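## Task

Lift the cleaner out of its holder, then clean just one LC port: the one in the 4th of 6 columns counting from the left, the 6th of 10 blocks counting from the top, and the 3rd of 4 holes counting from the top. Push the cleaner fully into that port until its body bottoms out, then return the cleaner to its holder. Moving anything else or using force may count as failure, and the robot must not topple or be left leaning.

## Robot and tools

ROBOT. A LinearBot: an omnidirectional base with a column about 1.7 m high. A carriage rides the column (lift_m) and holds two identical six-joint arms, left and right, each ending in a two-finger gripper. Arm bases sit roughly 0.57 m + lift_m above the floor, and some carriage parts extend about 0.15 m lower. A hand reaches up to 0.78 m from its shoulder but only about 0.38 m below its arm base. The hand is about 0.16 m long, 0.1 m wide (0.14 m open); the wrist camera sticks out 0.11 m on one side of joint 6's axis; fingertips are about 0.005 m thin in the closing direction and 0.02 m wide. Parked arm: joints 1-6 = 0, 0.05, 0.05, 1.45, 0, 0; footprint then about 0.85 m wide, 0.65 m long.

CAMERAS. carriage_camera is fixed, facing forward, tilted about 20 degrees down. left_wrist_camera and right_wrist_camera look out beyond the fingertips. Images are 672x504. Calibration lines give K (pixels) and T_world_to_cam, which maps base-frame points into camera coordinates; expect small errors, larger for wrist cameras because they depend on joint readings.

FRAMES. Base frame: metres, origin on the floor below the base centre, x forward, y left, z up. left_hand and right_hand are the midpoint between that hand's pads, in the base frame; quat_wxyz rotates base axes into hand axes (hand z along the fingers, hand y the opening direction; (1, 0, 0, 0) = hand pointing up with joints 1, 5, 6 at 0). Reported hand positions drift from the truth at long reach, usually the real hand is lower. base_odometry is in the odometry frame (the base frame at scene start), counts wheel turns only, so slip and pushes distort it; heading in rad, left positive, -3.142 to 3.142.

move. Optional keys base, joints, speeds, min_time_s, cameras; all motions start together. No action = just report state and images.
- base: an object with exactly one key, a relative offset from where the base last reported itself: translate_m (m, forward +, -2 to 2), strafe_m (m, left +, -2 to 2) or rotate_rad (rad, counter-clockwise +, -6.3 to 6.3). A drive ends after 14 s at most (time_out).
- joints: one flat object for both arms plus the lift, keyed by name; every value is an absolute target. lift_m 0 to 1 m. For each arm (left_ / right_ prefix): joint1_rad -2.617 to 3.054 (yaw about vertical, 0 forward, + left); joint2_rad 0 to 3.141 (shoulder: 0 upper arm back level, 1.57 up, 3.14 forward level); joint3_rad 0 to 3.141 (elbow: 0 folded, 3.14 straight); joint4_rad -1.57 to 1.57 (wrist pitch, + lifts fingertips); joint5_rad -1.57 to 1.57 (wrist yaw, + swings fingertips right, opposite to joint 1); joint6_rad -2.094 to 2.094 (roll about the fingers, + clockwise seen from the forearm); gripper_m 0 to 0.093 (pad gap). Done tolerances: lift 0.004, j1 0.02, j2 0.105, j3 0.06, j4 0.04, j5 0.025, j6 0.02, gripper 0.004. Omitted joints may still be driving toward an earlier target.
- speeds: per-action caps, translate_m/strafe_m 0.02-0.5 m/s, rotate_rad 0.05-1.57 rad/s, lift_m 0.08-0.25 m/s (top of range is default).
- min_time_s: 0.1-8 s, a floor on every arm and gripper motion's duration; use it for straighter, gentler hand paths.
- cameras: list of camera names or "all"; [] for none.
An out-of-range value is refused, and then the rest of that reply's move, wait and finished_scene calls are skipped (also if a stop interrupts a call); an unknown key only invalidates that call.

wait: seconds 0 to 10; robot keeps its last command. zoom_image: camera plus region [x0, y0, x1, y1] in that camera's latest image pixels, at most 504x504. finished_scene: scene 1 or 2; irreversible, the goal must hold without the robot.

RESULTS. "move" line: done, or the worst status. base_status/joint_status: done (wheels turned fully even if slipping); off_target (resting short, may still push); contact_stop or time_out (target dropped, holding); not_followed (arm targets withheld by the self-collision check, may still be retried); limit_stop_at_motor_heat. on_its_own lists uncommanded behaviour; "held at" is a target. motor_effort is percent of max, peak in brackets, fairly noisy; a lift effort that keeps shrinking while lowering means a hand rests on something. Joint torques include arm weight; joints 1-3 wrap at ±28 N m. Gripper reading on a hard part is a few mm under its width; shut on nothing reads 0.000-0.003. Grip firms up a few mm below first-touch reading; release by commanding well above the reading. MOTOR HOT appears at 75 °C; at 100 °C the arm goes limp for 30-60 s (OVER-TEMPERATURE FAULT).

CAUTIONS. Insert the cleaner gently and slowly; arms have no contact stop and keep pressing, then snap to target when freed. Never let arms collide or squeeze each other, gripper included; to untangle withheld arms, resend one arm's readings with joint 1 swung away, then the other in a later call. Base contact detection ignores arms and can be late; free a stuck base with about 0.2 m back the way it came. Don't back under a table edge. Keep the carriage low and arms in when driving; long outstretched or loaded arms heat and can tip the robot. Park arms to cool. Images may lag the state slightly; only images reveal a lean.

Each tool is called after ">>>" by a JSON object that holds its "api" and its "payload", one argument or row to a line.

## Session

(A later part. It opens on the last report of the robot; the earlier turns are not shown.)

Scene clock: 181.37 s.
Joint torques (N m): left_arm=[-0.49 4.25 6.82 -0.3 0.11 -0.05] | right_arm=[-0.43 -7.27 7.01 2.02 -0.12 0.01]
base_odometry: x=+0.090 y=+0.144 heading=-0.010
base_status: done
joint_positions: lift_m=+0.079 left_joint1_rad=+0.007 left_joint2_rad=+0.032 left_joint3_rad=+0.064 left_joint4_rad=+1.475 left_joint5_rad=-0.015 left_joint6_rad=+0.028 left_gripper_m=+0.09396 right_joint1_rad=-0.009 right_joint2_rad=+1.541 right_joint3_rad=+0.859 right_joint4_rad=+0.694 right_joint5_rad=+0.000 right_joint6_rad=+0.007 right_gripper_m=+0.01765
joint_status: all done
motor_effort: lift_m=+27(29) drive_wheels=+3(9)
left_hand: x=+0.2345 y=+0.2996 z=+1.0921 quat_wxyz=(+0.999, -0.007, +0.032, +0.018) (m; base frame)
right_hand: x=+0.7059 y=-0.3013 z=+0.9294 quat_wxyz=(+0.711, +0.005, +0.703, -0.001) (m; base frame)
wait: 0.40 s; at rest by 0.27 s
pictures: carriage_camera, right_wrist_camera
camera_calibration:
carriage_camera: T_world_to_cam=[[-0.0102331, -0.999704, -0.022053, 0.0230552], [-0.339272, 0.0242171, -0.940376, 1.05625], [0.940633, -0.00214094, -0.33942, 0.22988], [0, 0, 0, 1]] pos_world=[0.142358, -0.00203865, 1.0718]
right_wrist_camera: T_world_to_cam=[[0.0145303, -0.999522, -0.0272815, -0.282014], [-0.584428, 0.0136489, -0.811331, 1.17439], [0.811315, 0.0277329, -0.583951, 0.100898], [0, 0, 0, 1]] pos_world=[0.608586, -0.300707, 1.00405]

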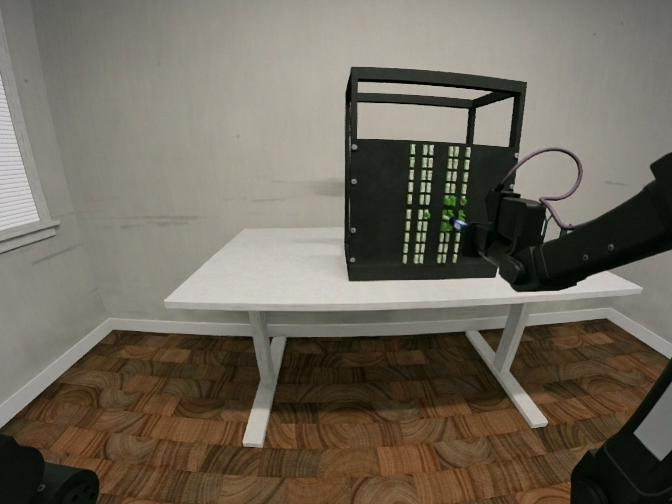

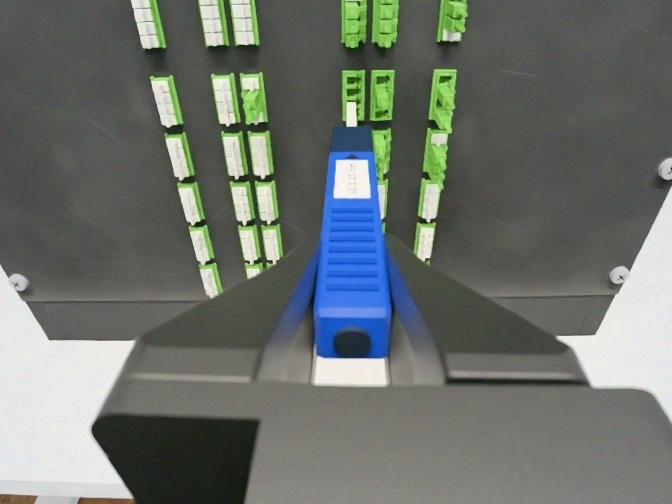

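>>> {"api": "move", "payload": {
  "base": {"translate_m": 0.004},
  "speeds": {"translate_m": 0.02},
  "cameras": []
}}

>>> {"api": "wait", "payload": {
  "seconds": 0.4,
  "cameras": ["right_wrist_camera", "carriage_camera"]
}}

>>> {"api": "zoom_image", "payload": {
  "camera": "right_wrist_camera",
  "region": [330, 70, 380, 120]
}}

>>> {"api": "zoom_image", "payload": {
  "camera": "carriage_camera",
  "region": [440, 205, 470, 235]
}}

Scene clock: 182.23 s.
Joint torques (N m): left_arm=[-0.5 4.26 6.72 -0.31 0.13 0.02] | right_arm=[-0.36 -6.74 7.66 1.98 -0.12 0]
move: done
base_odometry: x=+0.094 y=+0.145 heading=-0.010
base_status: done
joint_positions: lift_m=+0.079 left_joint1_rad=+0.007 left_joint2_rad=+0.032 left_joint3_rad=+0.064 left_joint4_rad=+1.475 left_joint5_rad=-0.015 left_joint6_rad=+0.028 left_gripper_m=+0.09396 right_joint1_rad=-0.009 right_joint2_rad=+1.537 right_joint3_rad=+0.852 right_joint4_rad=+0.697 right_joint5_rad=+0.000 right_joint6_rad=+0.007 right_gripper_m=+0.01765
joint_status: not commanded
motor_effort: lift_m=+27(27) drive_wheels=+4(13)
left_hand: x=+0.2345 y=+0.2996 z=+1.0921 quat_wxyz=(+0.999, -0.007, +0.032, +0.018) (m; base frame)
right_hand: x=+0.7044 y=-0.3013 z=+0.9286 quat_wxyz=(+0.711, +0.005, +0.703, -0.001) (m; base frame)
pictures: none
No camera images: "cameras" was empty.

Scene clock: 182.63 s.
Joint torques (N m): left_arm=[-0.38 4.3 6.75 -0.29 0.11 -0.04] | right_arm=[-0.39 -6.78 7.69 1.99 -0.13 0.01]
base_odometry: x=+0.094 y=+0.145 heading=-0.010
base_status: done
joint_positions: lift_m=+0.079 left_joint1_rad=+0.007 left_joint2_rad=+0.032 left_joint3_rad=+0.064 left_joint4_rad=+1.475 left_joint5_rad=-0.015 left_joint6_rad=+0.028 left_gripper_m=+0.09396 right_joint1_rad=-0.009 right_joint2_rad=+1.537 right_joint3_rad=+0.852 right_joint4_rad=+0.697 right_joint5_rad=+0.000 right_joint6_rad=+0.007 right_gripper_m=+0.01765
joint_status: not commanded
motor_effort: lift_m=+27(27) drive_wheels=+4(13)
left_hand: x=+0.2345 y=+0.2996 z=+1.0921 quat_wxyz=(+0.999, -0.007, +0.032, +0.018) (m; base frame)
right_hand: x=+0.7044 y=-0.3013 z=+0.9286 quat_wxyz=(+0.711, +0.005, +0.703, -0.001) (m; base frame)
wait: 0.40 s; at rest by 0.27 s
pictures: carriage_camera, right_wrist_camera
camera_calibration:
carriage_camera: T_world_to_cam=[[-0.0102331, -0.999704, -0.022053, 0.0230552], [-0.339272, 0.0242171, -0.940376, 1.05625], [0.940633, -0.00214094, -0.33942, 0.22988], [0, 0, 0, 1]] pos_world=[0.142358, -0.00203865, 1.0718]
right_wrist_camera: T_world_to_cam=[[0.0145201, -0.999522, -0.0272866, -0.282004], [-0.584721, 0.013649, -0.81112, 1.17289], [0.811105, 0.0277326, -0.584243, 0.101988], [0, 0, 0, 1]] pos_world=[0.607186, -0.300707, 1.00325]

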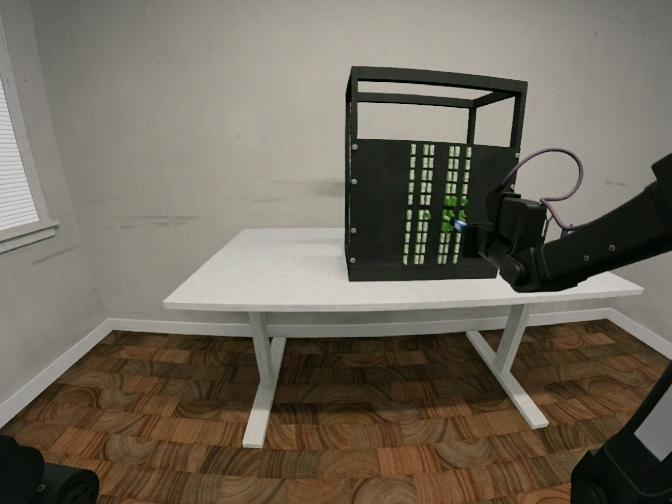

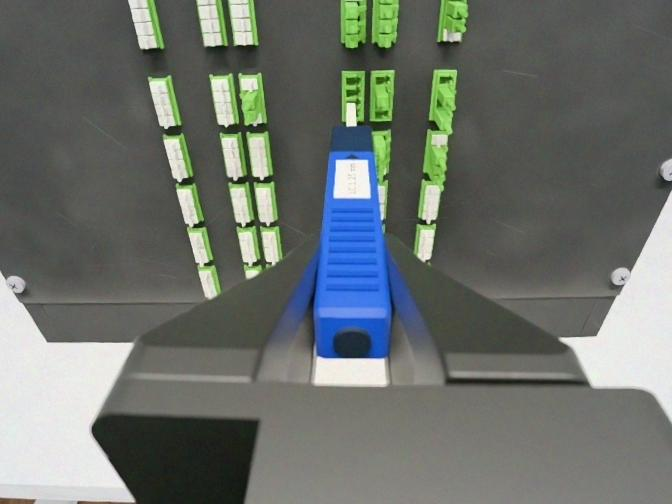

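Scaled by 10.080.

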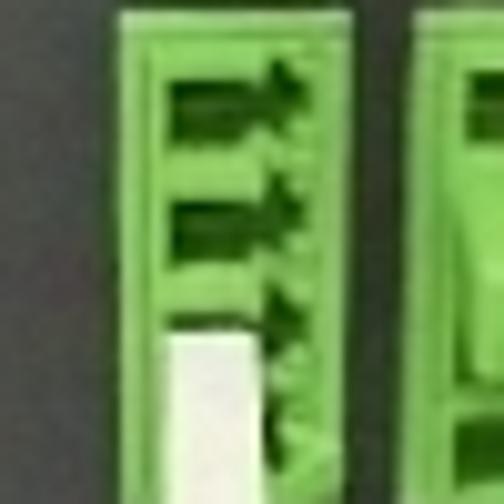

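Scaled by 16.800.

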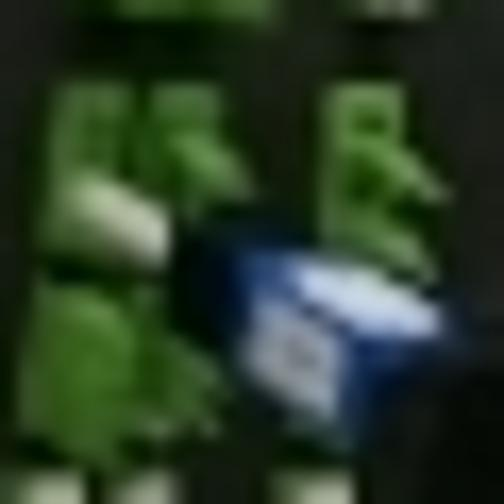

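>>> {"api": "move", "payload": {
  "base": {"translate_m": -0.004},
  "speeds": {"translate_m": 0.02},
  "cameras": []
}}

>>> {"api": "move", "payload": {
  "joints": {"lift_m": 0.0802},
  "speeds": {"lift_m": 0.08},
  "cameras": []
}}

>>> {"api": "wait", "payload": {
  "seconds": 0.4,
  "cameras": ["right_wrist_camera"]
}}

>>> {"api": "zoom_image", "payload": {
  "camera": "right_wrist_camera",
  "region": [330, 70, 380, 120]
}}

Scene clock: 184.07 s.
Joint torques (N m): left_arm=[-0.27 4.23 6.87 -0.27 0.16 0.01] | right_arm=[-0.39 -6.74 7.62 1.99 -0.13 0]
move: done
base_odometry: x=+0.090 y=+0.145 heading=-0.010
base_status: done
joint_positions: lift_m=+0.079 left_joint1_rad=+0.007 left_joint2_rad=+0.032 left_joint3_rad=+0.064 left_joint4_rad=+1.475 left_joint5_rad=-0.015 left_joint6_rad=+0.028 left_gripper_m=+0.09396 right_joint1_rad=-0.009 right_joint2_rad=+1.537 right_joint3_rad=+0.852 right_joint4_rad=+0.697 right_joint5_rad=+0.000 right_joint6_rad=+0.007 right_gripper_m=+0.01765
joint_status: not commanded
motor_effort: lift_m=+27(28) drive_wheels=+3(10)
left_hand: x=+0.2345 y=+0.2996 z=+1.0921 quat_wxyz=(+0.999, -0.007, +0.032, +0.018) (m; base frame)
right_hand: x=+0.7044 y=-0.3013 z=+0.9287 quat_wxyz=(+0.711, +0.005, +0.703, -0.001) (m; base frame)
pictures: none
No camera images: "cameras" was empty.

Scene clock: 184.43 s.
Joint torques (N m): left_arm=[-0.49 4.21 6.69 -0.33 0.09 -0.01] | right_arm=[-0.39 -6.79 7.6 2.01 -0.12 0]
move: done
base_odometry: x=+0.090 y=+0.145 heading=-0.010
base_status: not commanded
joint_positions: lift_m=+0.080 left_joint1_rad=+0.007 left_joint2_rad=+0.032 left_joint3_rad=+0.064 left_joint4_rad=+1.475 left_joint5_rad=-0.015 left_joint6_rad=+0.028 left_gripper_m=+0.09396 right_joint1_rad=-0.009 right_joint2_rad=+1.537 right_joint3_rad=+0.852 right_joint4_rad=+0.696 right_joint5_rad=+0.000 right_joint6_rad=+0.007 right_gripper_m=+0.01765
joint_status: all done
motor_effort: lift_m=+27(31) drive_wheels=+3(4)
left_hand: x=+0.2345 y=+0.2996 z=+1.0935 quat_wxyz=(+0.999, -0.007, +0.032, +0.018) (m; base frame)
right_hand: x=+0.7044 y=-0.3013 z=+0.9300 quat_wxyz=(+0.711, +0.005, +0.703, -0.001) (m; base frame)
pictures: none
No camera images: "cameras" was empty.

Scene clock: 184.83 s.
Joint torques (N m): left_arm=[-0.46 4.25 6.91 -0.26 0.14 -0.05] | right_arm=[-0.39 -6.82 7.72 1.98 -0.12 0]
base_odometry: x=+0.090 y=+0.145 heading=-0.010
base_status: not commanded
joint_positions: lift_m=+0.080 left_joint1_rad=+0.007 left_joint2_rad=+0.032 left_joint3_rad=+0.064 left_joint4_rad=+1.475 left_joint5_rad=-0.015 left_joint6_rad=+0.028 left_gripper_m=+0.09396 right_joint1_rad=-0.009 right_joint2_rad=+1.537 right_joint3_rad=+0.852 right_joint4_rad=+0.696 right_joint5_rad=+0.000 right_joint6_rad=+0.007 right_gripper_m=+0.01765
joint_status: all done
motor_effort: lift_m=+27(31) drive_wheels=+3(4)
left_hand: x=+0.2345 y=+0.2996 z=+1.0935 quat_wxyz=(+0.999, -0.007, +0.032, +0.018) (m; base frame)
right_hand: x=+0.7044 y=-0.3013 z=+0.9300 quat_wxyz=(+0.711, +0.005, +0.703, -0.001) (m; base frame)
wait: 0.40 s; at rest by 0.27 s
pictures: right_wrist_camera
camera_calibration:
right_wrist_camera: T_world_to_cam=[[0.01451, -0.999522, -0.0272916, -0.281955], [-0.585013, 0.013649, -0.810909, 1.17399], [0.810894, 0.0277322, -0.584536, 0.103228], [0, 0, 0, 1]] pos_world=[0.607186, -0.300707, 1.00465]

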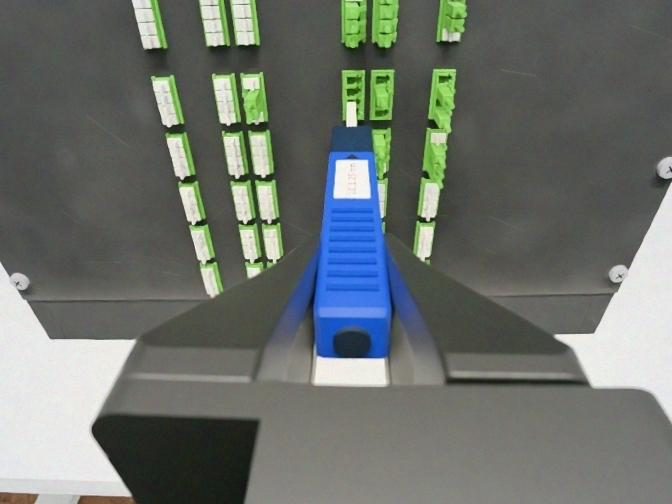

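Scaled by 10.080.

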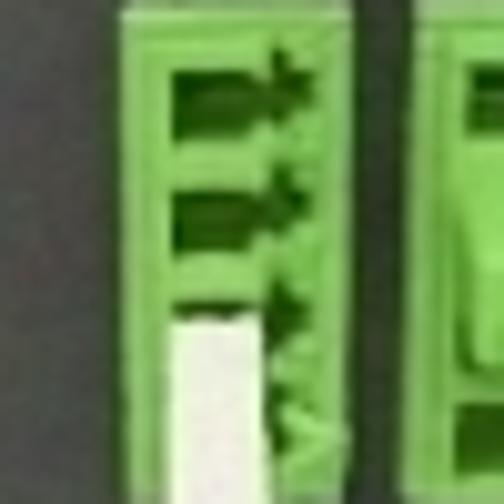

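>>> {"api": "move", "payload": {
  "joints": {"right_joint4_rad": 0.718},
  "min_time_s": 0.4,
  "cameras": []
}}

>>> {"api": "move", "payload": {
  "base": {"translate_m": 0.002},
  "speeds": {"translate_m": 0.02},
  "cameras": []
}}

>>> {"api": "wait", "payload": {
  "seconds": 0.4,
  "cameras": ["right_wrist_camera"]
}}

>>> {"api": "zoom_image", "payload": {
  "camera": "right_wrist_camera",
  "region": [330, 70, 380, 120]
}}

Scene clock: 185.77 s.
Joint torques (N m): left_arm=[-0.35 4.23 6.87 -0.32 0.1 -0.08] | right_arm=[-0.38 -6.79 7.69 2.17 -0.13 0]
move: done
base_odometry: x=+0.090 y=+0.145 heading=-0.010
base_status: not commanded
joint_positions: lift_m=+0.080 left_joint1_rad=+0.007 left_joint2_rad=+0.032 left_joint3_rad=+0.064 left_joint4_rad=+1.475 left_joint5_rad=-0.015 left_joint6_rad=+0.028 left_gripper_m=+0.09396 right_joint1_rad=-0.009 right_joint2_rad=+1.537 right_joint3_rad=+0.852 right_joint4_rad=+0.696 right_joint5_rad=+0.000 right_joint6_rad=+0.007 right_gripper_m=+0.01765
joint_status: all done
motor_effort: lift_m=+27(27) drive_wheels=+3(4)
left_hand: x=+0.2345 y=+0.2996 z=+1.0935 quat_wxyz=(+0.999, -0.007, +0.032, +0.018) (m; base frame)
right_hand: x=+0.7044 y=-0.3013 z=+0.9300 quat_wxyz=(+0.711, +0.005, +0.703, -0.001) (m; base frame)
pictures: none
No camera images: "cameras" was empty.

Scene clock: 186.43 s.
Joint torques (N m): left_arm=[-0.55 4.18 6.84 -0.35 0.11 -0.04] | right_arm=[-0.36 -6.8 7.68 2.18 -0.13 0]
move: done
base_odometry: x=+0.092 y=+0.145 heading=-0.009
base_status: done
joint_positions: lift_m=+0.080 left_joint1_rad=+0.007 left_joint2_rad=+0.032 left_joint3_rad=+0.064 left_joint4_rad=+1.475 left_joint5_rad=-0.015 left_joint6_rad=+0.028 left_gripper_m=+0.09396 right_joint1_rad=-0.009 right_joint2_rad=+1.537 right_joint3_rad=+0.852 right_joint4_rad=+0.697 right_joint5_rad=+0.000 right_joint6_rad=+0.007 right_gripper_m=+0.01765
joint_status: not commanded
motor_effort: lift_m=+27(27) drive_wheels=+2(10)
left_hand: x=+0.2345 y=+0.2996 z=+1.0935 quat_wxyz=(+0.999, -0.007, +0.032, +0.018) (m; base frame)
right_hand: x=+0.7044 y=-0.3013 z=+0.9300 quat_wxyz=(+0.711, +0.005, +0.703, -0.001) (m; base frame)
pictures: none
No camera images: "cameras" was empty.

Scene clock: 186.83 s.
Joint torques (N m): left_arm=[-0.29 4.22 6.67 -0.32 0.12 0] | right_arm=[-0.38 -6.76 7.72 2.18 -0.13 0]
base_odometry: x=+0.092 y=+0.145 heading=-0.009
base_status: done
joint_positions: lift_m=+0.080 left_joint1_rad=+0.007 left_joint2_rad=+0.032 left_joint3_rad=+0.064 left_joint4_rad=+1.475 left_joint5_rad=-0.015 left_joint6_rad=+0.028 left_gripper_m=+0.09396 right_joint1_rad=-0.009 right_joint2_rad=+1.537 right_joint3_rad=+0.852 right_joint4_rad=+0.697 right_joint5_rad=+0.000 right_joint6_rad=+0.007 right_gripper_m=+0.01765
joint_status: not commanded
motor_effort: lift_m=+27(27) drive_wheels=+2(10)
left_hand: x=+0.2345 y=+0.2996 z=+1.0935 quat_wxyz=(+0.999, -0.007, +0.032, +0.018) (m; base frame)
right_hand: x=+0.7044 y=-0.3013 z=+0.9300 quat_wxyz=(+0.711, +0.005, +0.703, -0.001) (m; base frame)
wait: 0.40 s; at rest by 0.27 s
pictures: right_wrist_camera
camera_calibration:
right_wrist_camera: T_world_to_cam=[[0.0145201, -0.999522, -0.0272866, -0.281963], [-0.584721, 0.013649, -0.81112, 1.17411], [0.811105, 0.0277326, -0.584243, 0.102865], [0, 0, 0, 1]] pos_world=[0.607186, -0.300707, 1.00475]

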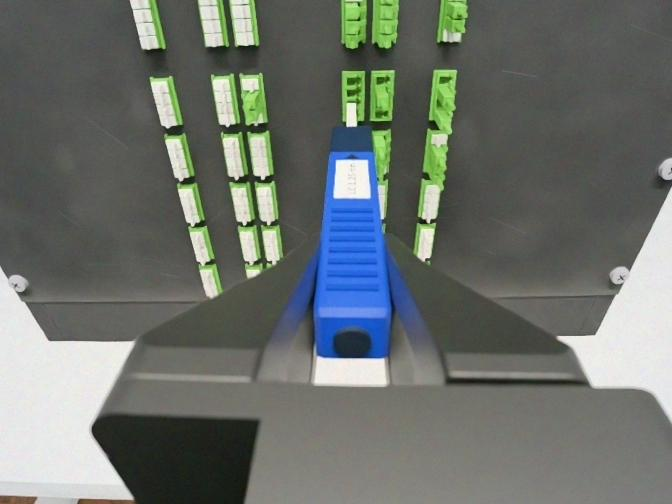

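Scaled by 10.080.

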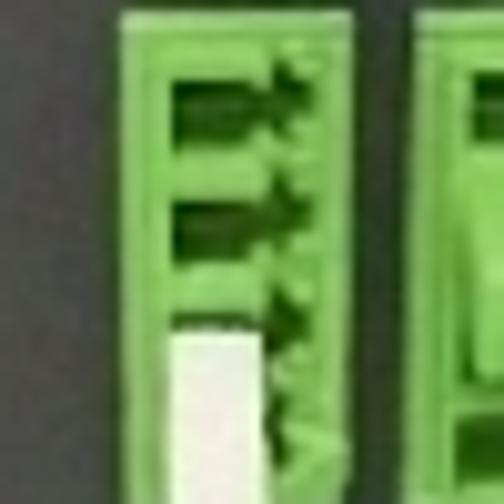

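>>> {"api": "move", "payload": {
  "joints": {"right_joint5_rad": -0.03},
  "min_time_s": 0.5,
  "cameras": []
}}

>>> {"api": "wait", "payload": {
  "seconds": 0.4,
  "cameras": ["right_wrist_camera"]
}}

>>> {"api": "zoom_image", "payload": {
  "camera": "right_wrist_camera",
  "region": [330, 70, 380, 120]
}}

Scene clock: 189.10 s.
Joint torques (N m): left_arm=[-0.36 4.46 6.87 -0.32 0.15 0] | right_arm=[-0.38 -6.82 7.69 2.17 -0.42 0]
move: off_target
base_odometry: x=+0.092 y=+0.145 heading=-0.009
base_status: not commanded
joint_positions: lift_m=+0.080 left_joint1_rad=+0.007 left_joint2_rad=+0.032 left_joint3_rad=+0.064 left_joint4_rad=+1.475 left_joint5_rad=-0.015 left_joint6_rad=+0.028 left_gripper_m=+0.09396 right_joint1_rad=-0.009 right_joint2_rad=+1.537 right_joint3_rad=+0.852 right_joint4_rad=+0.697 right_joint5_rad=-0.004 right_joint6_rad=+0.007 right_gripper_m=+0.01765
joint_status: right_joint5_rad off_target (ended at -0.004, target -0.030)
motor_effort: lift_m=+27(27) drive_wheels=+2(3)
left_hand: x=+0.2345 y=+0.2996 z=+1.0935 quat_wxyz=(+0.999, -0.007, +0.032, +0.018) (m; base frame)
right_hand: x=+0.7045 y=-0.3005 z=+0.9300 quat_wxyz=(+0.711, +0.004, +0.703, +0.001) (m; base frame)
pictures: none
No camera images: "cameras" was empty.

Scene clock: 189.50 s.
Joint torques (N m): left_arm=[-0.27 4.3 6.76 -0.31 0.08 -0.03] | right_arm=[-0.38 -6.82 7.71 2.18 -0.41 0]
base_odometry: x=+0.092 y=+0.145 heading=-0.009
base_status: not commanded
joint_positions: lift_m=+0.080 left_joint1_rad=+0.007 left_joint2_rad=+0.032 left_joint3_rad=+0.064 left_joint4_rad=+1.475 left_joint5_rad=-0.015 left_joint6_rad=+0.028 left_gripper_m=+0.09396 right_joint1_rad=-0.009 right_joint2_rad=+1.537 right_joint3_rad=+0.852 right_joint4_rad=+0.697 right_joint5_rad=-0.004 right_joint6_rad=+0.007 right_gripper_m=+0.01765
joint_status: right_joint5_rad off_target (ended at -0.004, target -0.030)
motor_effort: lift_m=+27(27) drive_wheels=+2(3)
left_hand: x=+0.2345 y=+0.2996 z=+1.0935 quat_wxyz=(+0.999, -0.007, +0.032, +0.018) (m; base frame)
right_hand: x=+0.7045 y=-0.3005 z=+0.9300 quat_wxyz=(+0.711, +0.004, +0.703, +0.001) (m; base frame)
wait: 0.40 s; at rest by 0.27 s
pictures: right_wrist_camera
camera_calibration:
right_wrist_camera: T_world_to_cam=[[0.0190984, -0.999447, -0.0272253, -0.284378], [-0.584743, 0.0109221, -0.811145, 1.17332], [0.810994, 0.0314114, -0.584211, 0.103994], [0, 0, 0, 1]] pos_world=[0.607185, -0.300302, 1.00475]

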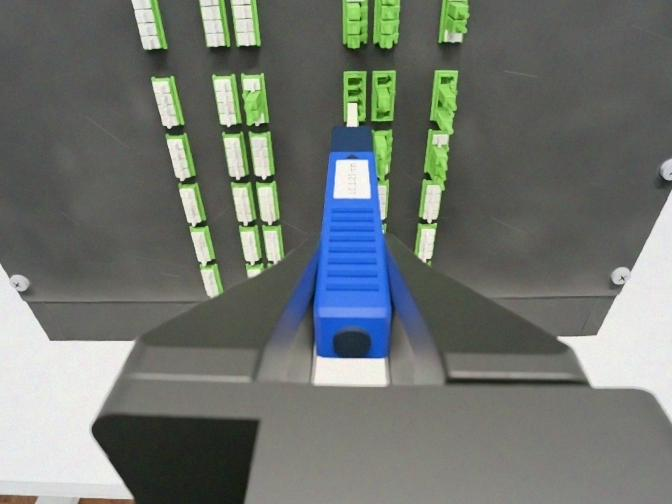

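Scaled by 10.080.

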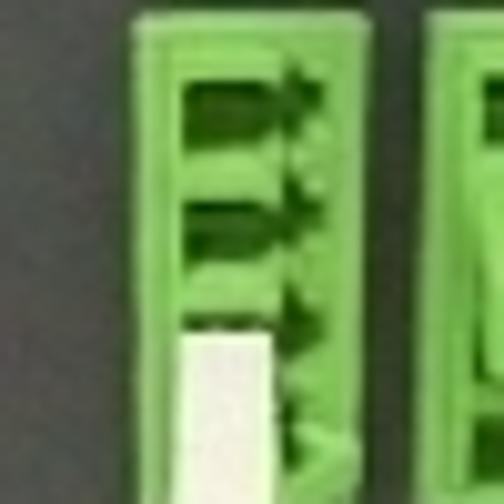

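>>> {"api": "move", "payload": {
  "joints": {"right_joint5_rad": 0.012},
  "min_time_s": 0.3,
  "cameras": []
}}

>>> {"api": "move", "payload": {
  "base": {"strafe_m": -0.001},
  "speeds": {"strafe_m": 0.02},
  "cameras": []
}}

>>> {"api": "wait", "payload": {
  "seconds": 0.4,
  "cameras": ["right_wrist_camera"]
}}

>>> {"api": "zoom_image", "payload": {
  "camera": "right_wrist_camera",
  "region": [330, 70, 380, 120]
}}

Scene clock: 190.37 s.
Joint torques (N m): left_arm=[-0.4 4.26 6.72 -0.29 0.13 -0.01] | right_arm=[-0.36 -6.78 7.69 2.17 -0.01 0]
move: done
base_odometry: x=+0.092 y=+0.145 heading=-0.009
base_status: not commanded
joint_positions: lift_m=+0.080 left_joint1_rad=+0.007 left_joint2_rad=+0.032 left_joint3_rad=+0.064 left_joint4_rad=+1.475 left_joint5_rad=-0.015 left_joint6_rad=+0.028 left_gripper_m=+0.09396 right_joint1_rad=-0.009 right_joint2_rad=+1.537 right_joint3_rad=+0.852 right_joint4_rad=+0.697 right_joint5_rad=+0.001 right_joint6_rad=+0.007 right_gripper_m=+0.01765
joint_status: all done
motor_effort: lift_m=+27(27) drive_wheels=+2(3)
left_hand: x=+0.2345 y=+0.2996 z=+1.0935 quat_wxyz=(+0.999, -0.007, +0.032, +0.018) (m; base frame)
right_hand: x=+0.7044 y=-0.3015 z=+0.9300 quat_wxyz=(+0.711, +0.006, +0.703, -0.001) (m; base frame)
pictures: none
No camera images: "cameras" was empty.

Scene clock: 190.90 s.
Joint torques (N m): left_arm=[-0.38 4.23 6.84 -0.33 0.07 -0.02] | right_arm=[-0.4 -6.8 7.69 2.18 -0.06 0]
move: done
base_odometry: x=+0.092 y=+0.144 heading=-0.009
base_status: done
joint_positions: lift_m=+0.080 left_joint1_rad=+0.007 left_joint2_rad=+0.032 left_joint3_rad=+0.064 left_joint4_rad=+1.475 left_joint5_rad=-0.015 left_joint6_rad=+0.028 left_gripper_m=+0.09396 right_joint1_rad=-0.009 right_joint2_rad=+1.537 right_joint3_rad=+0.852 right_joint4_rad=+0.697 right_joint5_rad=+0.006 right_joint6_rad=+0.007 right_gripper_m=+0.01765
joint_status: not commanded
motor_effort: lift_m=+27(27) drive_wheels=+4(7)
left_hand: x=+0.2345 y=+0.2996 z=+1.0935 quat_wxyz=(+0.999, -0.007, +0.032, +0.018) (m; base frame)
right_hand: x=+0.7044 y=-0.3023 z=+0.9300 quat_wxyz=(+0.711, +0.008, +0.703, -0.003) (m; base frame)
pictures: none
No camera images: "cameras" was empty.

Scene clock: 191.30 s.
Joint torques (N m): left_arm=[-0.49 4.23 6.87 -0.3 0.12 -0.02] | right_arm=[-0.38 -6.79 7.71 2.18 -0.07 0.01]
base_odometry: x=+0.092 y=+0.144 heading=-0.009
base_status: done
joint_positions: lift_m=+0.080 left_joint1_rad=+0.007 left_joint2_rad=+0.032 left_joint3_rad=+0.064 left_joint4_rad=+1.475 left_joint5_rad=-0.015 left_joint6_rad=+0.028 left_gripper_m=+0.09396 right_joint1_rad=-0.009 right_joint2_rad=+1.537 right_joint3_rad=+0.852 right_joint4_rad=+0.697 right_joint5_rad=+0.006 right_joint6_rad=+0.007 right_gripper_m=+0.01765
joint_status: not commanded
motor_effort: lift_m=+27(27) drive_wheels=+4(7)
left_hand: x=+0.2345 y=+0.2996 z=+1.0935 quat_wxyz=(+0.999, -0.007, +0.032, +0.018) (m; base frame)
right_hand: x=+0.7044 y=-0.3023 z=+0.9300 quat_wxyz=(+0.711, +0.008, +0.703, -0.003) (m; base frame)
wait: 0.40 s; at rest by 0.27 s
pictures: right_wrist_camera
camera_calibration:
right_wrist_camera: T_world_to_cam=[[0.00885896, -0.999588, -0.0273165, -0.278921], [-0.584628, 0.0169849, -0.811123, 1.17507], [0.811253, 0.0231557, -0.584237, 0.1014], [0, 0, 0, 1]] pos_world=[0.607188, -0.301112, 1.00475]

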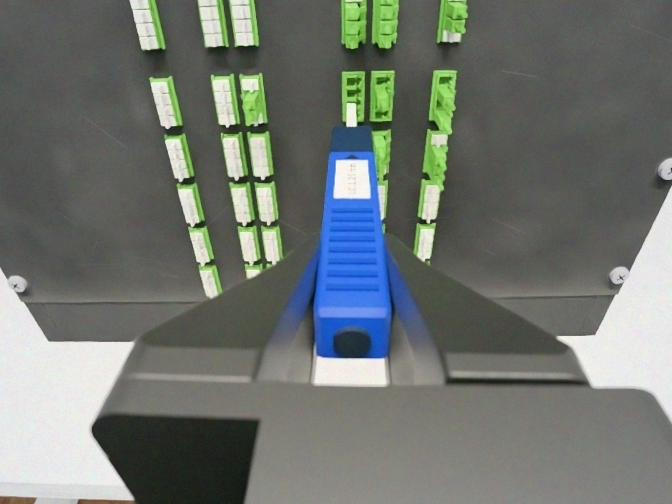

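Scaled by 10.080.

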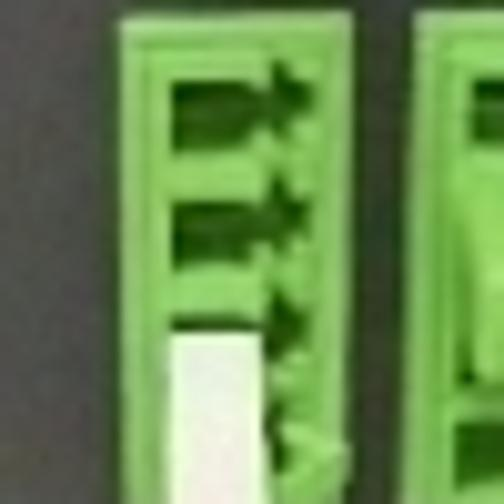

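>>> {"api": "move", "payload": {
  "joints": {"lift_m": 0.0785},
  "speeds": {"lift_m": 0.08},
  "cameras": []
}}

>>> {"api": "wait", "payload": {
  "seconds": 0.4,
  "cameras": ["right_wrist_camera"]
}}

>>> {"api": "zoom_image", "payload": {
  "camera": "right_wrist_camera",
  "region": [330, 70, 380, 120]
}}

>>> {"api": "move", "payload": {
  "joints": {"lift_m": 0.0772},
  "speeds": {"lift_m": 0.08},
  "cameras": []
}}

>>> {"api": "wait", "payload": {
  "seconds": 0.4,
  "cameras": ["right_wrist_camera"]
}}

>>> {"api": "zoom_image", "payload": {
  "camera": "right_wrist_camera",
  "region": [330, 70, 380, 120]
}}

Scene clock: 192.20 s.
Joint torques (N m): left_arm=[-0.49 4.08 6.91 -0.29 0.14 -0.02] | right_arm=[-0.42 -6.76 7.69 2.13 -0.06 0]
move: done
base_odometry: x=+0.092 y=+0.144 heading=-0.009
base_status: not commanded
joint_positions: lift_m=+0.079 left_joint1_rad=+0.007 left_joint2_rad=+0.032 left_joint3_rad=+0.064 left_joint4_rad=+1.475 left_joint5_rad=-0.015 left_joint6_rad=+0.028 left_gripper_m=+0.09396 right_joint1_rad=-0.009 right_joint2_rad=+1.537 right_joint3_rad=+0.852 right_joint4_rad=+0.701 right_joint5_rad=+0.006 right_joint6_rad=+0.007 right_gripper_m=+0.01765
joint_status: all done
motor_effort: lift_m=+27(27) drive_wheels=+5(5)
left_hand: x=+0.2345 y=+0.2996 z=+1.0919 quat_wxyz=(+0.999, -0.007, +0.032, +0.018) (m; base frame)
right_hand: x=+0.7044 y=-0.3023 z=+0.9294 quat_wxyz=(+0.713, +0.007, +0.701, -0.003) (m; base frame)
pictures: none
No camera images: "cameras" was empty.

Scene clock: 192.60 s.
Joint torques (N m): left_arm=[-0.47 4.3 6.89 -0.3 0.11 -0.08] | right_arm=[-0.39 -6.76 7.69 2.13 -0.06 0]
base_odometry: x=+0.092 y=+0.144 heading=-0.009
base_status: not commanded
joint_positions: lift_m=+0.079 left_joint1_rad=+0.007 left_joint2_rad=+0.032 left_joint3_rad=+0.064 left_joint4_rad=+1.475 left_joint5_rad=-0.015 left_joint6_rad=+0.028 left_gripper_m=+0.09396 right_joint1_rad=-0.009 right_joint2_rad=+1.537 right_joint3_rad=+0.852 right_joint4_rad=+0.701 right_joint5_rad=+0.006 right_joint6_rad=+0.007 right_gripper_m=+0.01765
joint_status: all done
motor_effort: lift_m=+26(27) drive_wheels=+5(5)
left_hand: x=+0.2345 y=+0.2996 z=+1.0919 quat_wxyz=(+0.999, -0.007, +0.032, +0.018) (m; base frame)
right_hand: x=+0.7044 y=-0.3023 z=+0.9294 quat_wxyz=(+0.713, +0.007, +0.701, -0.003) (m; base frame)
wait: 0.40 s; at rest by 0.27 s
pictures: right_wrist_camera
camera_calibration:
right_wrist_camera: T_world_to_cam=[[0.00897481, -0.999587, -0.0272818, -0.279052], [-0.58118, 0.0169874, -0.813598, 1.17434], [0.813726, 0.0231575, -0.580787, 0.0961202], [0, 0, 0, 1]] pos_world=[0.60679, -0.301112, 1.00365]

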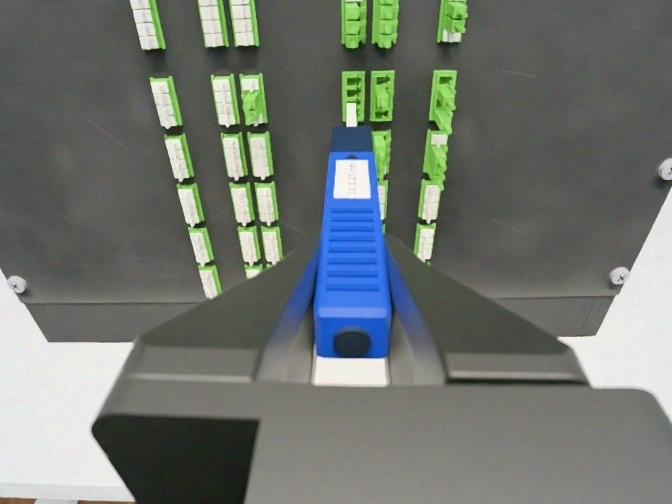

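Scaled by 10.080.

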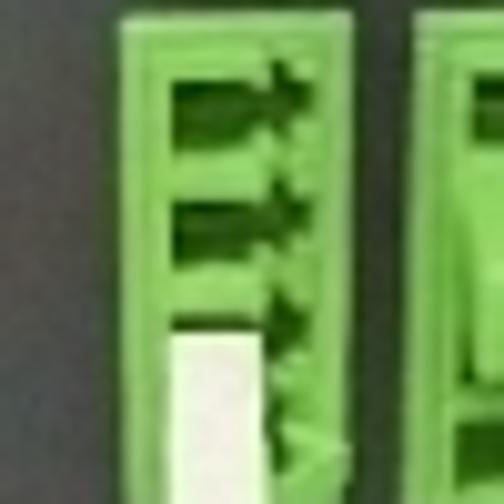

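Scene clock: 192.93 s.
Joint torques (N m): left_arm=[-0.38 4.29 6.93 -0.33 0.14 0.01] | right_arm=[-0.42 -6.74 7.76 2.1 -0.06 -0.01]
move: done
base_odometry: x=+0.092 y=+0.144 heading=-0.009
base_status: not commanded
joint_positions: lift_m=+0.077 left_joint1_rad=+0.007 left_joint2_rad=+0.032 left_joint3_rad=+0.064 left_joint4_rad=+1.475 left_joint5_rad=-0.015 left_joint6_rad=+0.028 left_gripper_m=+0.09396 right_joint1_rad=-0.009 right_joint2_rad=+1.537 right_joint3_rad=+0.852 right_joint4_rad=+0.704 right_joint5_rad=+0.006 right_joint6_rad=+0.007 right_gripper_m=+0.01765
joint_status: all done
motor_effort: lift_m=+26(28) drive_wheels=+5(5)
left_hand: x=+0.2345 y=+0.2996 z=+1.0906 quat_wxyz=(+0.999, -0.007, +0.032, +0.018) (m; base frame)
right_hand: x=+0.7044 y=-0.3023 z=+0.9289 quat_wxyz=(+0.714, +0.007, +0.700, -0.003) (m; base frame)
pictures: none
No camera images: "cameras" was empty.

Scene clock: 193.33 s.
Joint torques (N m): left_arm=[-0.54 4.29 6.91 -0.34 0.09 -0.04] | right_arm=[-0.38 -6.8 7.69 2.1 -0.06 0]
base_odometry: x=+0.092 y=+0.144 heading=-0.009
base_status: not commanded
joint_positions: lift_m=+0.077 left_joint1_rad=+0.007 left_joint2_rad=+0.032 left_joint3_rad=+0.064 left_joint4_rad=+1.475 left_joint5_rad=-0.015 left_joint6_rad=+0.028 left_gripper_m=+0.09396 right_joint1_rad=-0.009 right_joint2_rad=+1.537 right_joint3_rad=+0.852 right_joint4_rad=+0.704 right_joint5_rad=+0.006 right_joint6_rad=+0.007 right_gripper_m=+0.01765
joint_status: all done
motor_effort: lift_m=+26(28) drive_wheels=+5(5)
left_hand: x=+0.2345 y=+0.2996 z=+1.0906 quat_wxyz=(+0.999, -0.007, +0.032, +0.018) (m; base frame)
right_hand: x=+0.7044 y=-0.3023 z=+0.9289 quat_wxyz=(+0.714, +0.007, +0.700, -0.003) (m; base frame)
wait: 0.40 s; at rest by 0.27 s
pictures: right_wrist_camera
camera_calibration:
right_wrist_camera: T_world_to_cam=[[0.00905781, -0.999588, -0.0272533, -0.279151], [-0.578669, 0.0169875, -0.815385, 1.17384], [0.815512, 0.0231563, -0.578277, 0.0922173], [0, 0, 0, 1]] pos_world=[0.606592, -0.301112, 1.00285]

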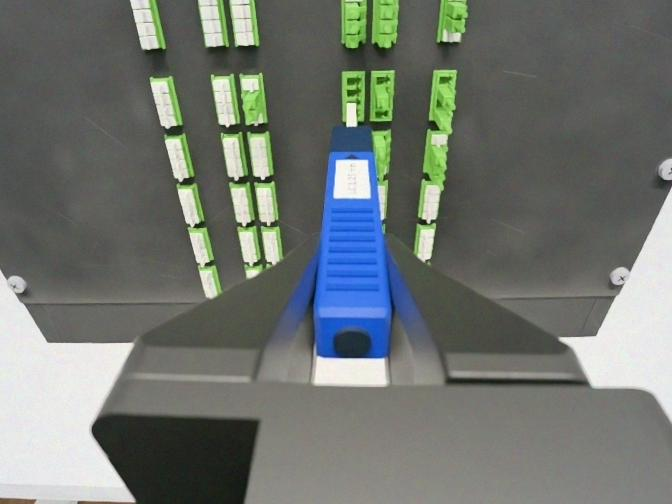

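Scaled by 10.080.

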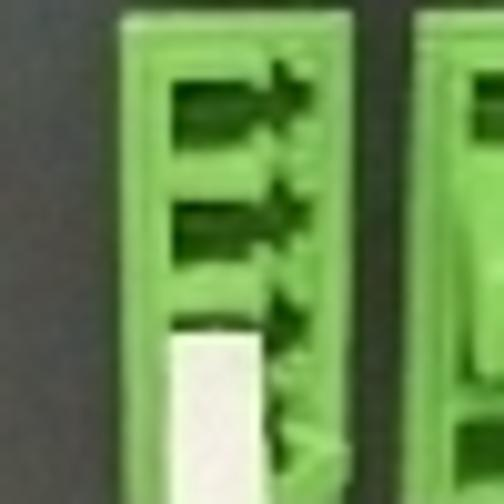

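>>> {"api": "move", "payload": {
  "joints": {"lift_m": 0.0785},
  "speeds": {"lift_m": 0.08},
  "cameras": []
}}

>>> {"api": "move", "payload": {
  "base": {"translate_m": 0.008},
  "speeds": {"translate_m": 0.03},
  "cameras": []
}}

>>> {"api": "wait", "payload": {
  "seconds": 0.4,
  "cameras": ["right_wrist_camera"]
}}

>>> {"api": "zoom_image", "payload": {
  "camera": "right_wrist_camera",
  "region": [330, 70, 380, 120]
}}

Scene clock: 193.87 s.
Joint torques (N m): left_arm=[-0.25 4.23 6.57 -0.22 0.09 -0.02] | right_arm=[-0.46 -6.82 7.77 2.11 -0.06 0]
move: done
base_odometry: x=+0.092 y=+0.144 heading=-0.009
base_status: not commanded
joint_positions: lift_m=+0.078 left_joint1_rad=+0.007 left_joint2_rad=+0.032 left_joint3_rad=+0.064 left_joint4_rad=+1.475 left_joint5_rad=-0.015 left_joint6_rad=+0.028 left_gripper_m=+0.09396 right_joint1_rad=-0.009 right_joint2_rad=+1.537 right_joint3_rad=+0.852 right_joint4_rad=+0.703 right_joint5_rad=+0.006 right_joint6_rad=+0.007 right_gripper_m=+0.01765
joint_status: all done
motor_effort: lift_m=+27(31) drive_wheels=+5(5)
left_hand: x=+0.2345 y=+0.2996 z=+1.0919 quat_wxyz=(+0.999, -0.007, +0.032, +0.018) (m; base frame)
right_hand: x=+0.7044 y=-0.3023 z=+0.9300 quat_wxyz=(+0.713, +0.007, +0.701, -0.003) (m; base frame)
pictures: none
No camera images: "cameras" was empty.

Scene clock: 194.60 s.
Joint torques (N m): left_arm=[-0.47 4.22 6.84 -0.35 0.11 0.03] | right_arm=[-0.39 -4.57 9.26 2.11 -0.07 0]
move: done
base_odometry: x=+0.100 y=+0.144 heading=-0.009
base_status: done
joint_positions: lift_m=+0.078 left_joint1_rad=+0.007 left_joint2_rad=+0.032 left_joint3_rad=+0.064 left_joint4_rad=+1.476 left_joint5_rad=-0.015 left_joint6_rad=+0.028 left_gripper_m=+0.09396 right_joint1_rad=-0.009 right_joint2_rad=+1.517 right_joint3_rad=+0.834 right_joint4_rad=+0.703 right_joint5_rad=+0.006 right_joint6_rad=+0.007 right_gripper_m=+0.01765
joint_status: not commanded
motor_effort: lift_m=+27(27) drive_wheels=+7(14)
left_hand: x=+0.2343 y=+0.2996 z=+1.0919 quat_wxyz=(+0.999, -0.007, +0.031, +0.018) (m; base frame)
right_hand: x=+0.6994 y=-0.3023 z=+0.9309 quat_wxyz=(+0.714, +0.008, +0.700, -0.003) (m; base frame)
pictures: none
No camera images: "cameras" was empty.

Scene clock: 195.00 s.
Joint torques (N m): left_arm=[-0.44 4.08 6.84 -0.34 0.12 -0.05] | right_arm=[-0.34 -4.48 9.18 2.11 -0.06 -0.01]
base_odometry: x=+0.100 y=+0.144 heading=-0.009
base_status: done
joint_positions: lift_m=+0.078 left_joint1_rad=+0.007 left_joint2_rad=+0.032 left_joint3_rad=+0.064 left_joint4_rad=+1.476 left_joint5_rad=-0.015 left_joint6_rad=+0.028 left_gripper_m=+0.09396 right_joint1_rad=-0.009 right_joint2_rad=+1.517 right_joint3_rad=+0.834 right_joint4_rad=+0.703 right_joint5_rad=+0.006 right_joint6_rad=+0.007 right_gripper_m=+0.01765
joint_status: not commanded
motor_effort: lift_m=+26(27) drive_wheels=+7(14)
left_hand: x=+0.2343 y=+0.2996 z=+1.0919 quat_wxyz=(+0.999, -0.007, +0.031, +0.018) (m; base frame)
right_hand: x=+0.6994 y=-0.3023 z=+0.9309 quat_wxyz=(+0.714, +0.008, +0.700, -0.003) (m; base frame)
wait: 0.40 s; at rest by 0.27 s
pictures: right_wrist_camera
camera_calibration:
right_wrist_camera: T_world_to_cam=[[0.00865408, -0.999593, -0.027176, -0.278892], [-0.577443, 0.0171921, -0.81625, 1.1725], [0.816385, 0.0227565, -0.57706, 0.0956306], [0, 0, 0, 1]] pos_world=[0.601393, -0.301113, 1.00466]

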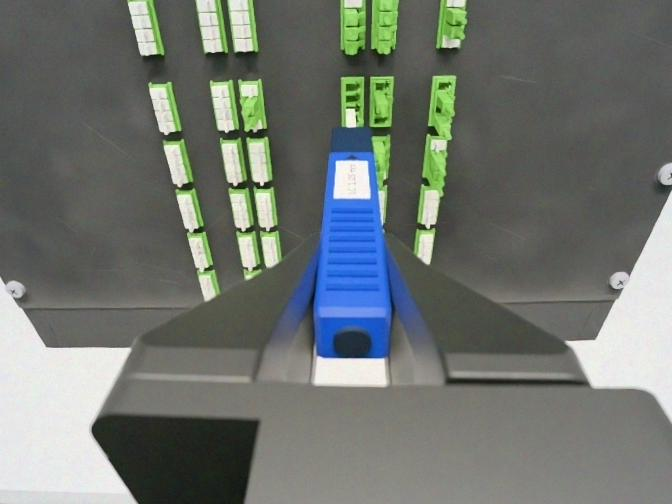

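Scaled by 10.080.

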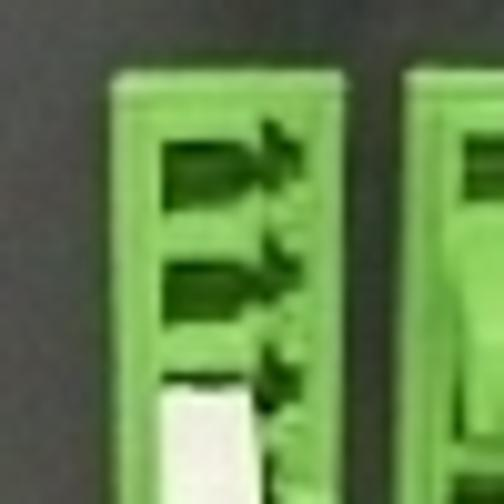

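>>> {"api": "move", "payload": {
  "joints": {"right_joint5_rad": -0.02},
  "min_time_s": 0.4,
  "cameras": []
}}

>>> {"api": "move", "payload": {
  "base": {"translate_m": 0.003},
  "speeds": {"translate_m": 0.03},
  "cameras": []
}}

>>> {"api": "wait", "payload": {
  "seconds": 0.4,
  "cameras": ["right_wrist_camera"]
}}

>>> {"api": "zoom_image", "payload": {
  "camera": "right_wrist_camera",
  "region": [330, 70, 380, 120]
}}

Scene clock: 195.87 s.
Joint torques (N m): left_arm=[-0.5 4.14 6.79 -0.32 0.09 -0.06] | right_arm=[-0.39 -4.56 9.29 2.12 -0.35 0.01]
move: done
base_odometry: x=+0.100 y=+0.144 heading=-0.009
base_status: not commanded
joint_positions: lift_m=+0.078 left_joint1_rad=+0.007 left_joint2_rad=+0.032 left_joint3_rad=+0.064 left_joint4_rad=+1.476 left_joint5_rad=-0.015 left_joint6_rad=+0.028 left_gripper_m=+0.09396 right_joint1_rad=-0.009 right_joint2_rad=+1.517 right_joint3_rad=+0.834 right_joint4_rad=+0.703 right_joint5_rad=+0.000 right_joint6_rad=+0.007 right_gripper_m=+0.01765
joint_status: all done
motor_effort: lift_m=+27(27) drive_wheels=+7(8)
left_hand: x=+0.2343 y=+0.2996 z=+1.0919 quat_wxyz=(+0.999, -0.007, +0.031, +0.018) (m; base frame)
right_hand: x=+0.6994 y=-0.3012 z=+0.9309 quat_wxyz=(+0.714, +0.005, +0.700, -0.001) (m; base frame)
pictures: none
No camera images: "cameras" was empty.

Scene clock: 196.47 s.
Joint torques (N m): left_arm=[-0.58 4.15 6.78 -0.36 0.14 -0.05] | right_arm=[-0.39 -3.38 9.74 2.14 -0.34 0]
move: done
base_odometry: x=+0.103 y=+0.144 heading=-0.008
base_status: done
joint_positions: lift_m=+0.078 left_joint1_rad=+0.007 left_joint2_rad=+0.032 left_joint3_rad=+0.064 left_joint4_rad=+1.475 left_joint5_rad=-0.015 left_joint6_rad=+0.028 left_gripper_m=+0.09396 right_joint1_rad=-0.009 right_joint2_rad=+1.506 right_joint3_rad=+0.828 right_joint4_rad=+0.699 right_joint5_rad=+0.000 right_joint6_rad=+0.007 right_gripper_m=+0.01765
joint_status: not commanded
motor_effort: lift_m=+27(27) drive_wheels=+7(15)
left_hand: x=+0.2345 y=+0.2996 z=+1.0919 quat_wxyz=(+0.999, -0.007, +0.032, +0.018) (m; base frame)
right_hand: x=+0.6970 y=-0.3012 z=+0.9318 quat_wxyz=(+0.714, +0.005, +0.700, -0.001) (m; base frame)
pictures: none
No camera images: "cameras" was empty.

Scene clock: 196.87 s.
Joint torques (N m): left_arm=[-0.31 4.18 6.84 -0.31 0.16 -0.02] | right_arm=[-0.36 -3.41 9.83 2.15 -0.35 0]
base_odometry: x=+0.103 y=+0.144 heading=-0.008
base_status: done
joint_positions: lift_m=+0.078 left_joint1_rad=+0.007 left_joint2_rad=+0.032 left_joint3_rad=+0.064 left_joint4_rad=+1.475 left_joint5_rad=-0.015 left_joint6_rad=+0.028 left_gripper_m=+0.09396 right_joint1_rad=-0.009 right_joint2_rad=+1.506 right_joint3_rad=+0.828 right_joint4_rad=+0.699 right_joint5_rad=+0.000 right_joint6_rad=+0.007 right_gripper_m=+0.01765
joint_status: not commanded
motor_effort: lift_m=+27(27) drive_wheels=+7(15)
left_hand: x=+0.2345 y=+0.2996 z=+1.0919 quat_wxyz=(+0.999, -0.007, +0.032, +0.018) (m; base frame)
right_hand: x=+0.6970 y=-0.3012 z=+0.9318 quat_wxyz=(+0.714, +0.005, +0.700, -0.001) (m; base frame)
wait: 0.40 s; at rest by 0.27 s
pictures: right_wrist_camera
camera_calibration:
right_wrist_camera: T_world_to_cam=[[0.0151866, -0.999518, -0.0270767, -0.282331], [-0.57724, 0.0133473, -0.816466, 1.17078], [0.816434, 0.0280291, -0.576759, 0.0993527], [0, 0, 0, 1]] pos_world=[0.598991, -0.300606, 1.00556]

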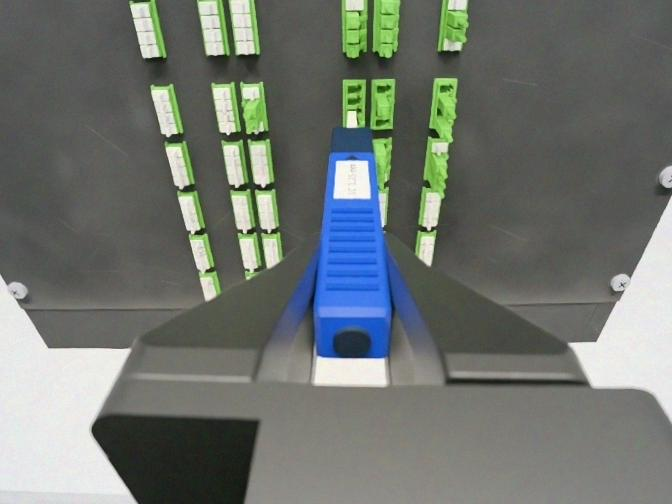

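Scaled by 10.080.

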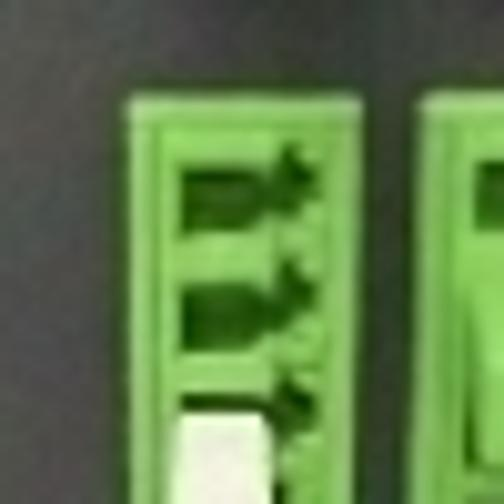

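>>> {"api": "move", "payload": {
  "joints": {"lift_m": 0.0765, "right_joint5_rad": -0.008},
  "speeds": {"lift_m": 0.08},
  "cameras": []
}}

>>> {"api": "wait", "payload": {
  "seconds": 0.4,
  "cameras": ["right_wrist_camera"]
}}

>>> {"api": "zoom_image", "payload": {
  "camera": "right_wrist_camera",
  "region": [325, 85, 385, 145]
}}

Scene clock: 197.63 s.
Joint torques (N m): left_arm=[-0.53 4.36 6.93 -0.34 0.13 -0.05] | right_arm=[-0.36 -3.38 9.94 2.13 -0.21 0.01]
move: done
base_odometry: x=+0.103 y=+0.144 heading=-0.008
base_status: not commanded
joint_positions: lift_m=+0.076 left_joint1_rad=+0.007 left_joint2_rad=+0.032 left_joint3_rad=+0.064 left_joint4_rad=+1.475 left_joint5_rad=-0.015 left_joint6_rad=+0.028 left_gripper_m=+0.09396 right_joint1_rad=-0.009 right_joint2_rad=+1.506 right_joint3_rad=+0.827 right_joint4_rad=+0.700 right_joint5_rad=+0.000 right_joint6_rad=+0.007 right_gripper_m=+0.01765
joint_status: all done
motor_effort: lift_m=+27(28) drive_wheels=+7(7)
left_hand: x=+0.2345 y=+0.2996 z=+1.0898 quat_wxyz=(+0.999, -0.007, +0.032, +0.018) (m; base frame)
right_hand: x=+0.6969 y=-0.3012 z=+0.9295 quat_wxyz=(+0.714, +0.005, +0.700, -0.001) (m; base frame)
pictures: none
No camera images: "cameras" was empty.

Scene clock: 198.03 s.
Joint torques (N m): left_arm=[-0.55 4.21 6.83 -0.32 0.11 -0.06] | right_arm=[-0.39 -3.37 9.95 2.14 -0.21 0]
base_odometry: x=+0.103 y=+0.144 heading=-0.008
base_status: not commanded
joint_positions: lift_m=+0.076 left_joint1_rad=+0.007 left_joint2_rad=+0.032 left_joint3_rad=+0.064 left_joint4_rad=+1.475 left_joint5_rad=-0.015 left_joint6_rad=+0.028 left_gripper_m=+0.09396 right_joint1_rad=-0.009 right_joint2_rad=+1.506 right_joint3_rad=+0.827 right_joint4_rad=+0.700 right_joint5_rad=+0.000 right_joint6_rad=+0.007 right_gripper_m=+0.01765
joint_status: all done
motor_effort: lift_m=+27(28) drive_wheels=+7(7)
left_hand: x=+0.2345 y=+0.2996 z=+1.0898 quat_wxyz=(+0.999, -0.007, +0.032, +0.018) (m; base frame)
right_hand: x=+0.6969 y=-0.3012 z=+0.9295 quat_wxyz=(+0.714, +0.005, +0.700, -0.001) (m; base frame)
wait: 0.40 s; at rest by 0.27 s
pictures: right_wrist_camera
camera_calibration:
right_wrist_camera: T_world_to_cam=[[0.0151866, -0.999518, -0.0270767, -0.282392], [-0.57724, 0.0133473, -0.816466, 1.16884], [0.816434, 0.0280291, -0.576759, 0.0981078], [0, 0, 0, 1]] pos_world=[0.598891, -0.300606, 1.00326]

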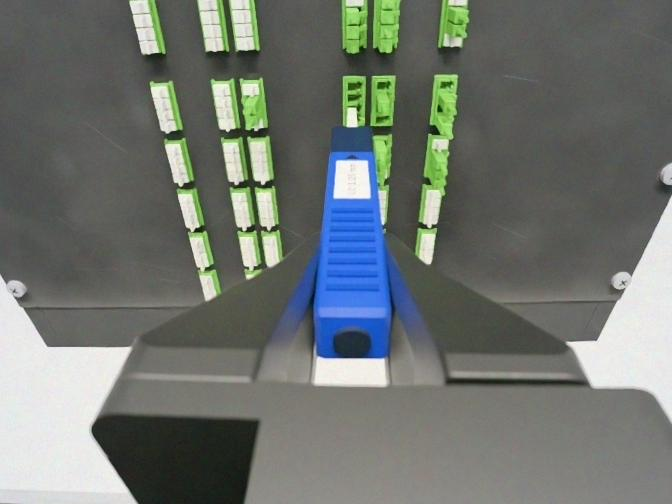

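Scaled by 8.400.

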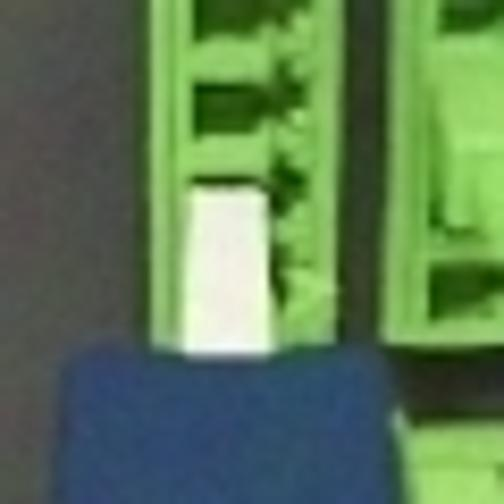

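>>> {"api": "wait", "payload": {
  "seconds": 0.1,
  "cameras": ["carriage_camera"]
}}

>>> {"api": "zoom_image", "payload": {
  "camera": "carriage_camera",
  "region": [440, 200, 480, 240]
}}

Scene clock: 198.53 s.
Joint torques (N m): left_arm=[-0.23 4.21 6.83 -0.31 0.14 0.02] | right_arm=[-0.36 -3.4 9.96 2.14 -0.22 0.01]
base_odometry: x=+0.103 y=+0.144 heading=-0.008
base_status: not commanded
joint_positions: lift_m=+0.076 left_joint1_rad=+0.007 left_joint2_rad=+0.032 left_joint3_rad=+0.064 left_joint4_rad=+1.475 left_joint5_rad=-0.015 left_joint6_rad=+0.028 left_gripper_m=+0.09396 right_joint1_rad=-0.009 right_joint2_rad=+1.506 right_joint3_rad=+0.827 right_joint4_rad=+0.700 right_joint5_rad=+0.000 right_joint6_rad=+0.007 right_gripper_m=+0.01765
joint_status: all done
motor_effort: lift_m=+27(28) drive_wheels=+7(7)
left_hand: x=+0.2345 y=+0.2996 z=+1.0898 quat_wxyz=(+0.999, -0.007, +0.032, +0.018) (m; base frame)
right_hand: x=+0.6969 y=-0.3012 z=+0.9295 quat_wxyz=(+0.714, +0.005, +0.700, -0.001) (m; base frame)
wait: 0.10 s; at rest from the start
pictures: carriage_camera
camera_calibration:
carriage_camera: T_world_to_cam=[[-0.0102331, -0.999704, -0.022053, 0.0230045], [-0.339272, 0.0242171, -0.940376, 1.05408], [0.940633, -0.00214094, -0.33942, 0.229099], [0, 0, 0, 1]] pos_world=[0.142358, -0.00203865, 1.0695]

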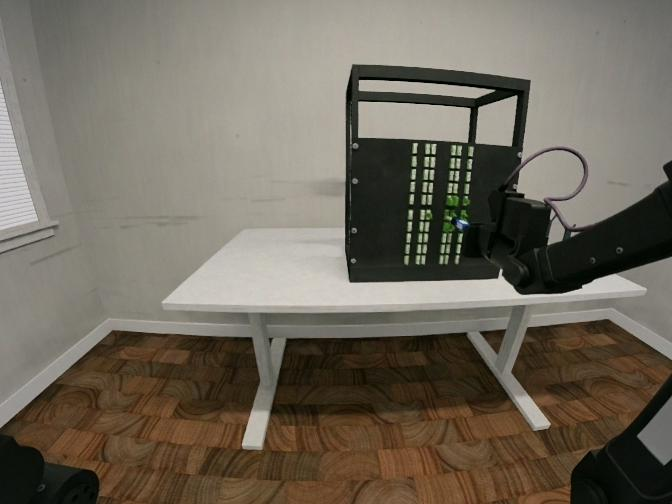

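Scaled by 12.600.

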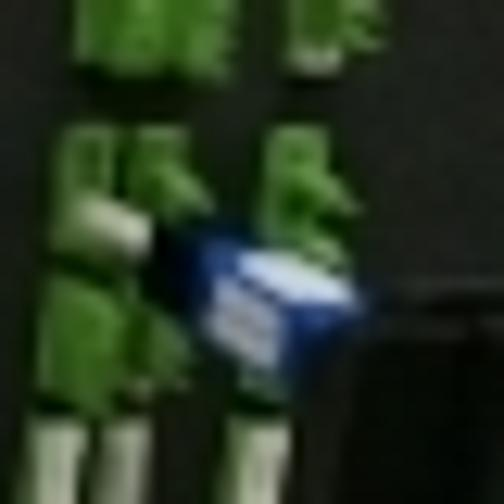

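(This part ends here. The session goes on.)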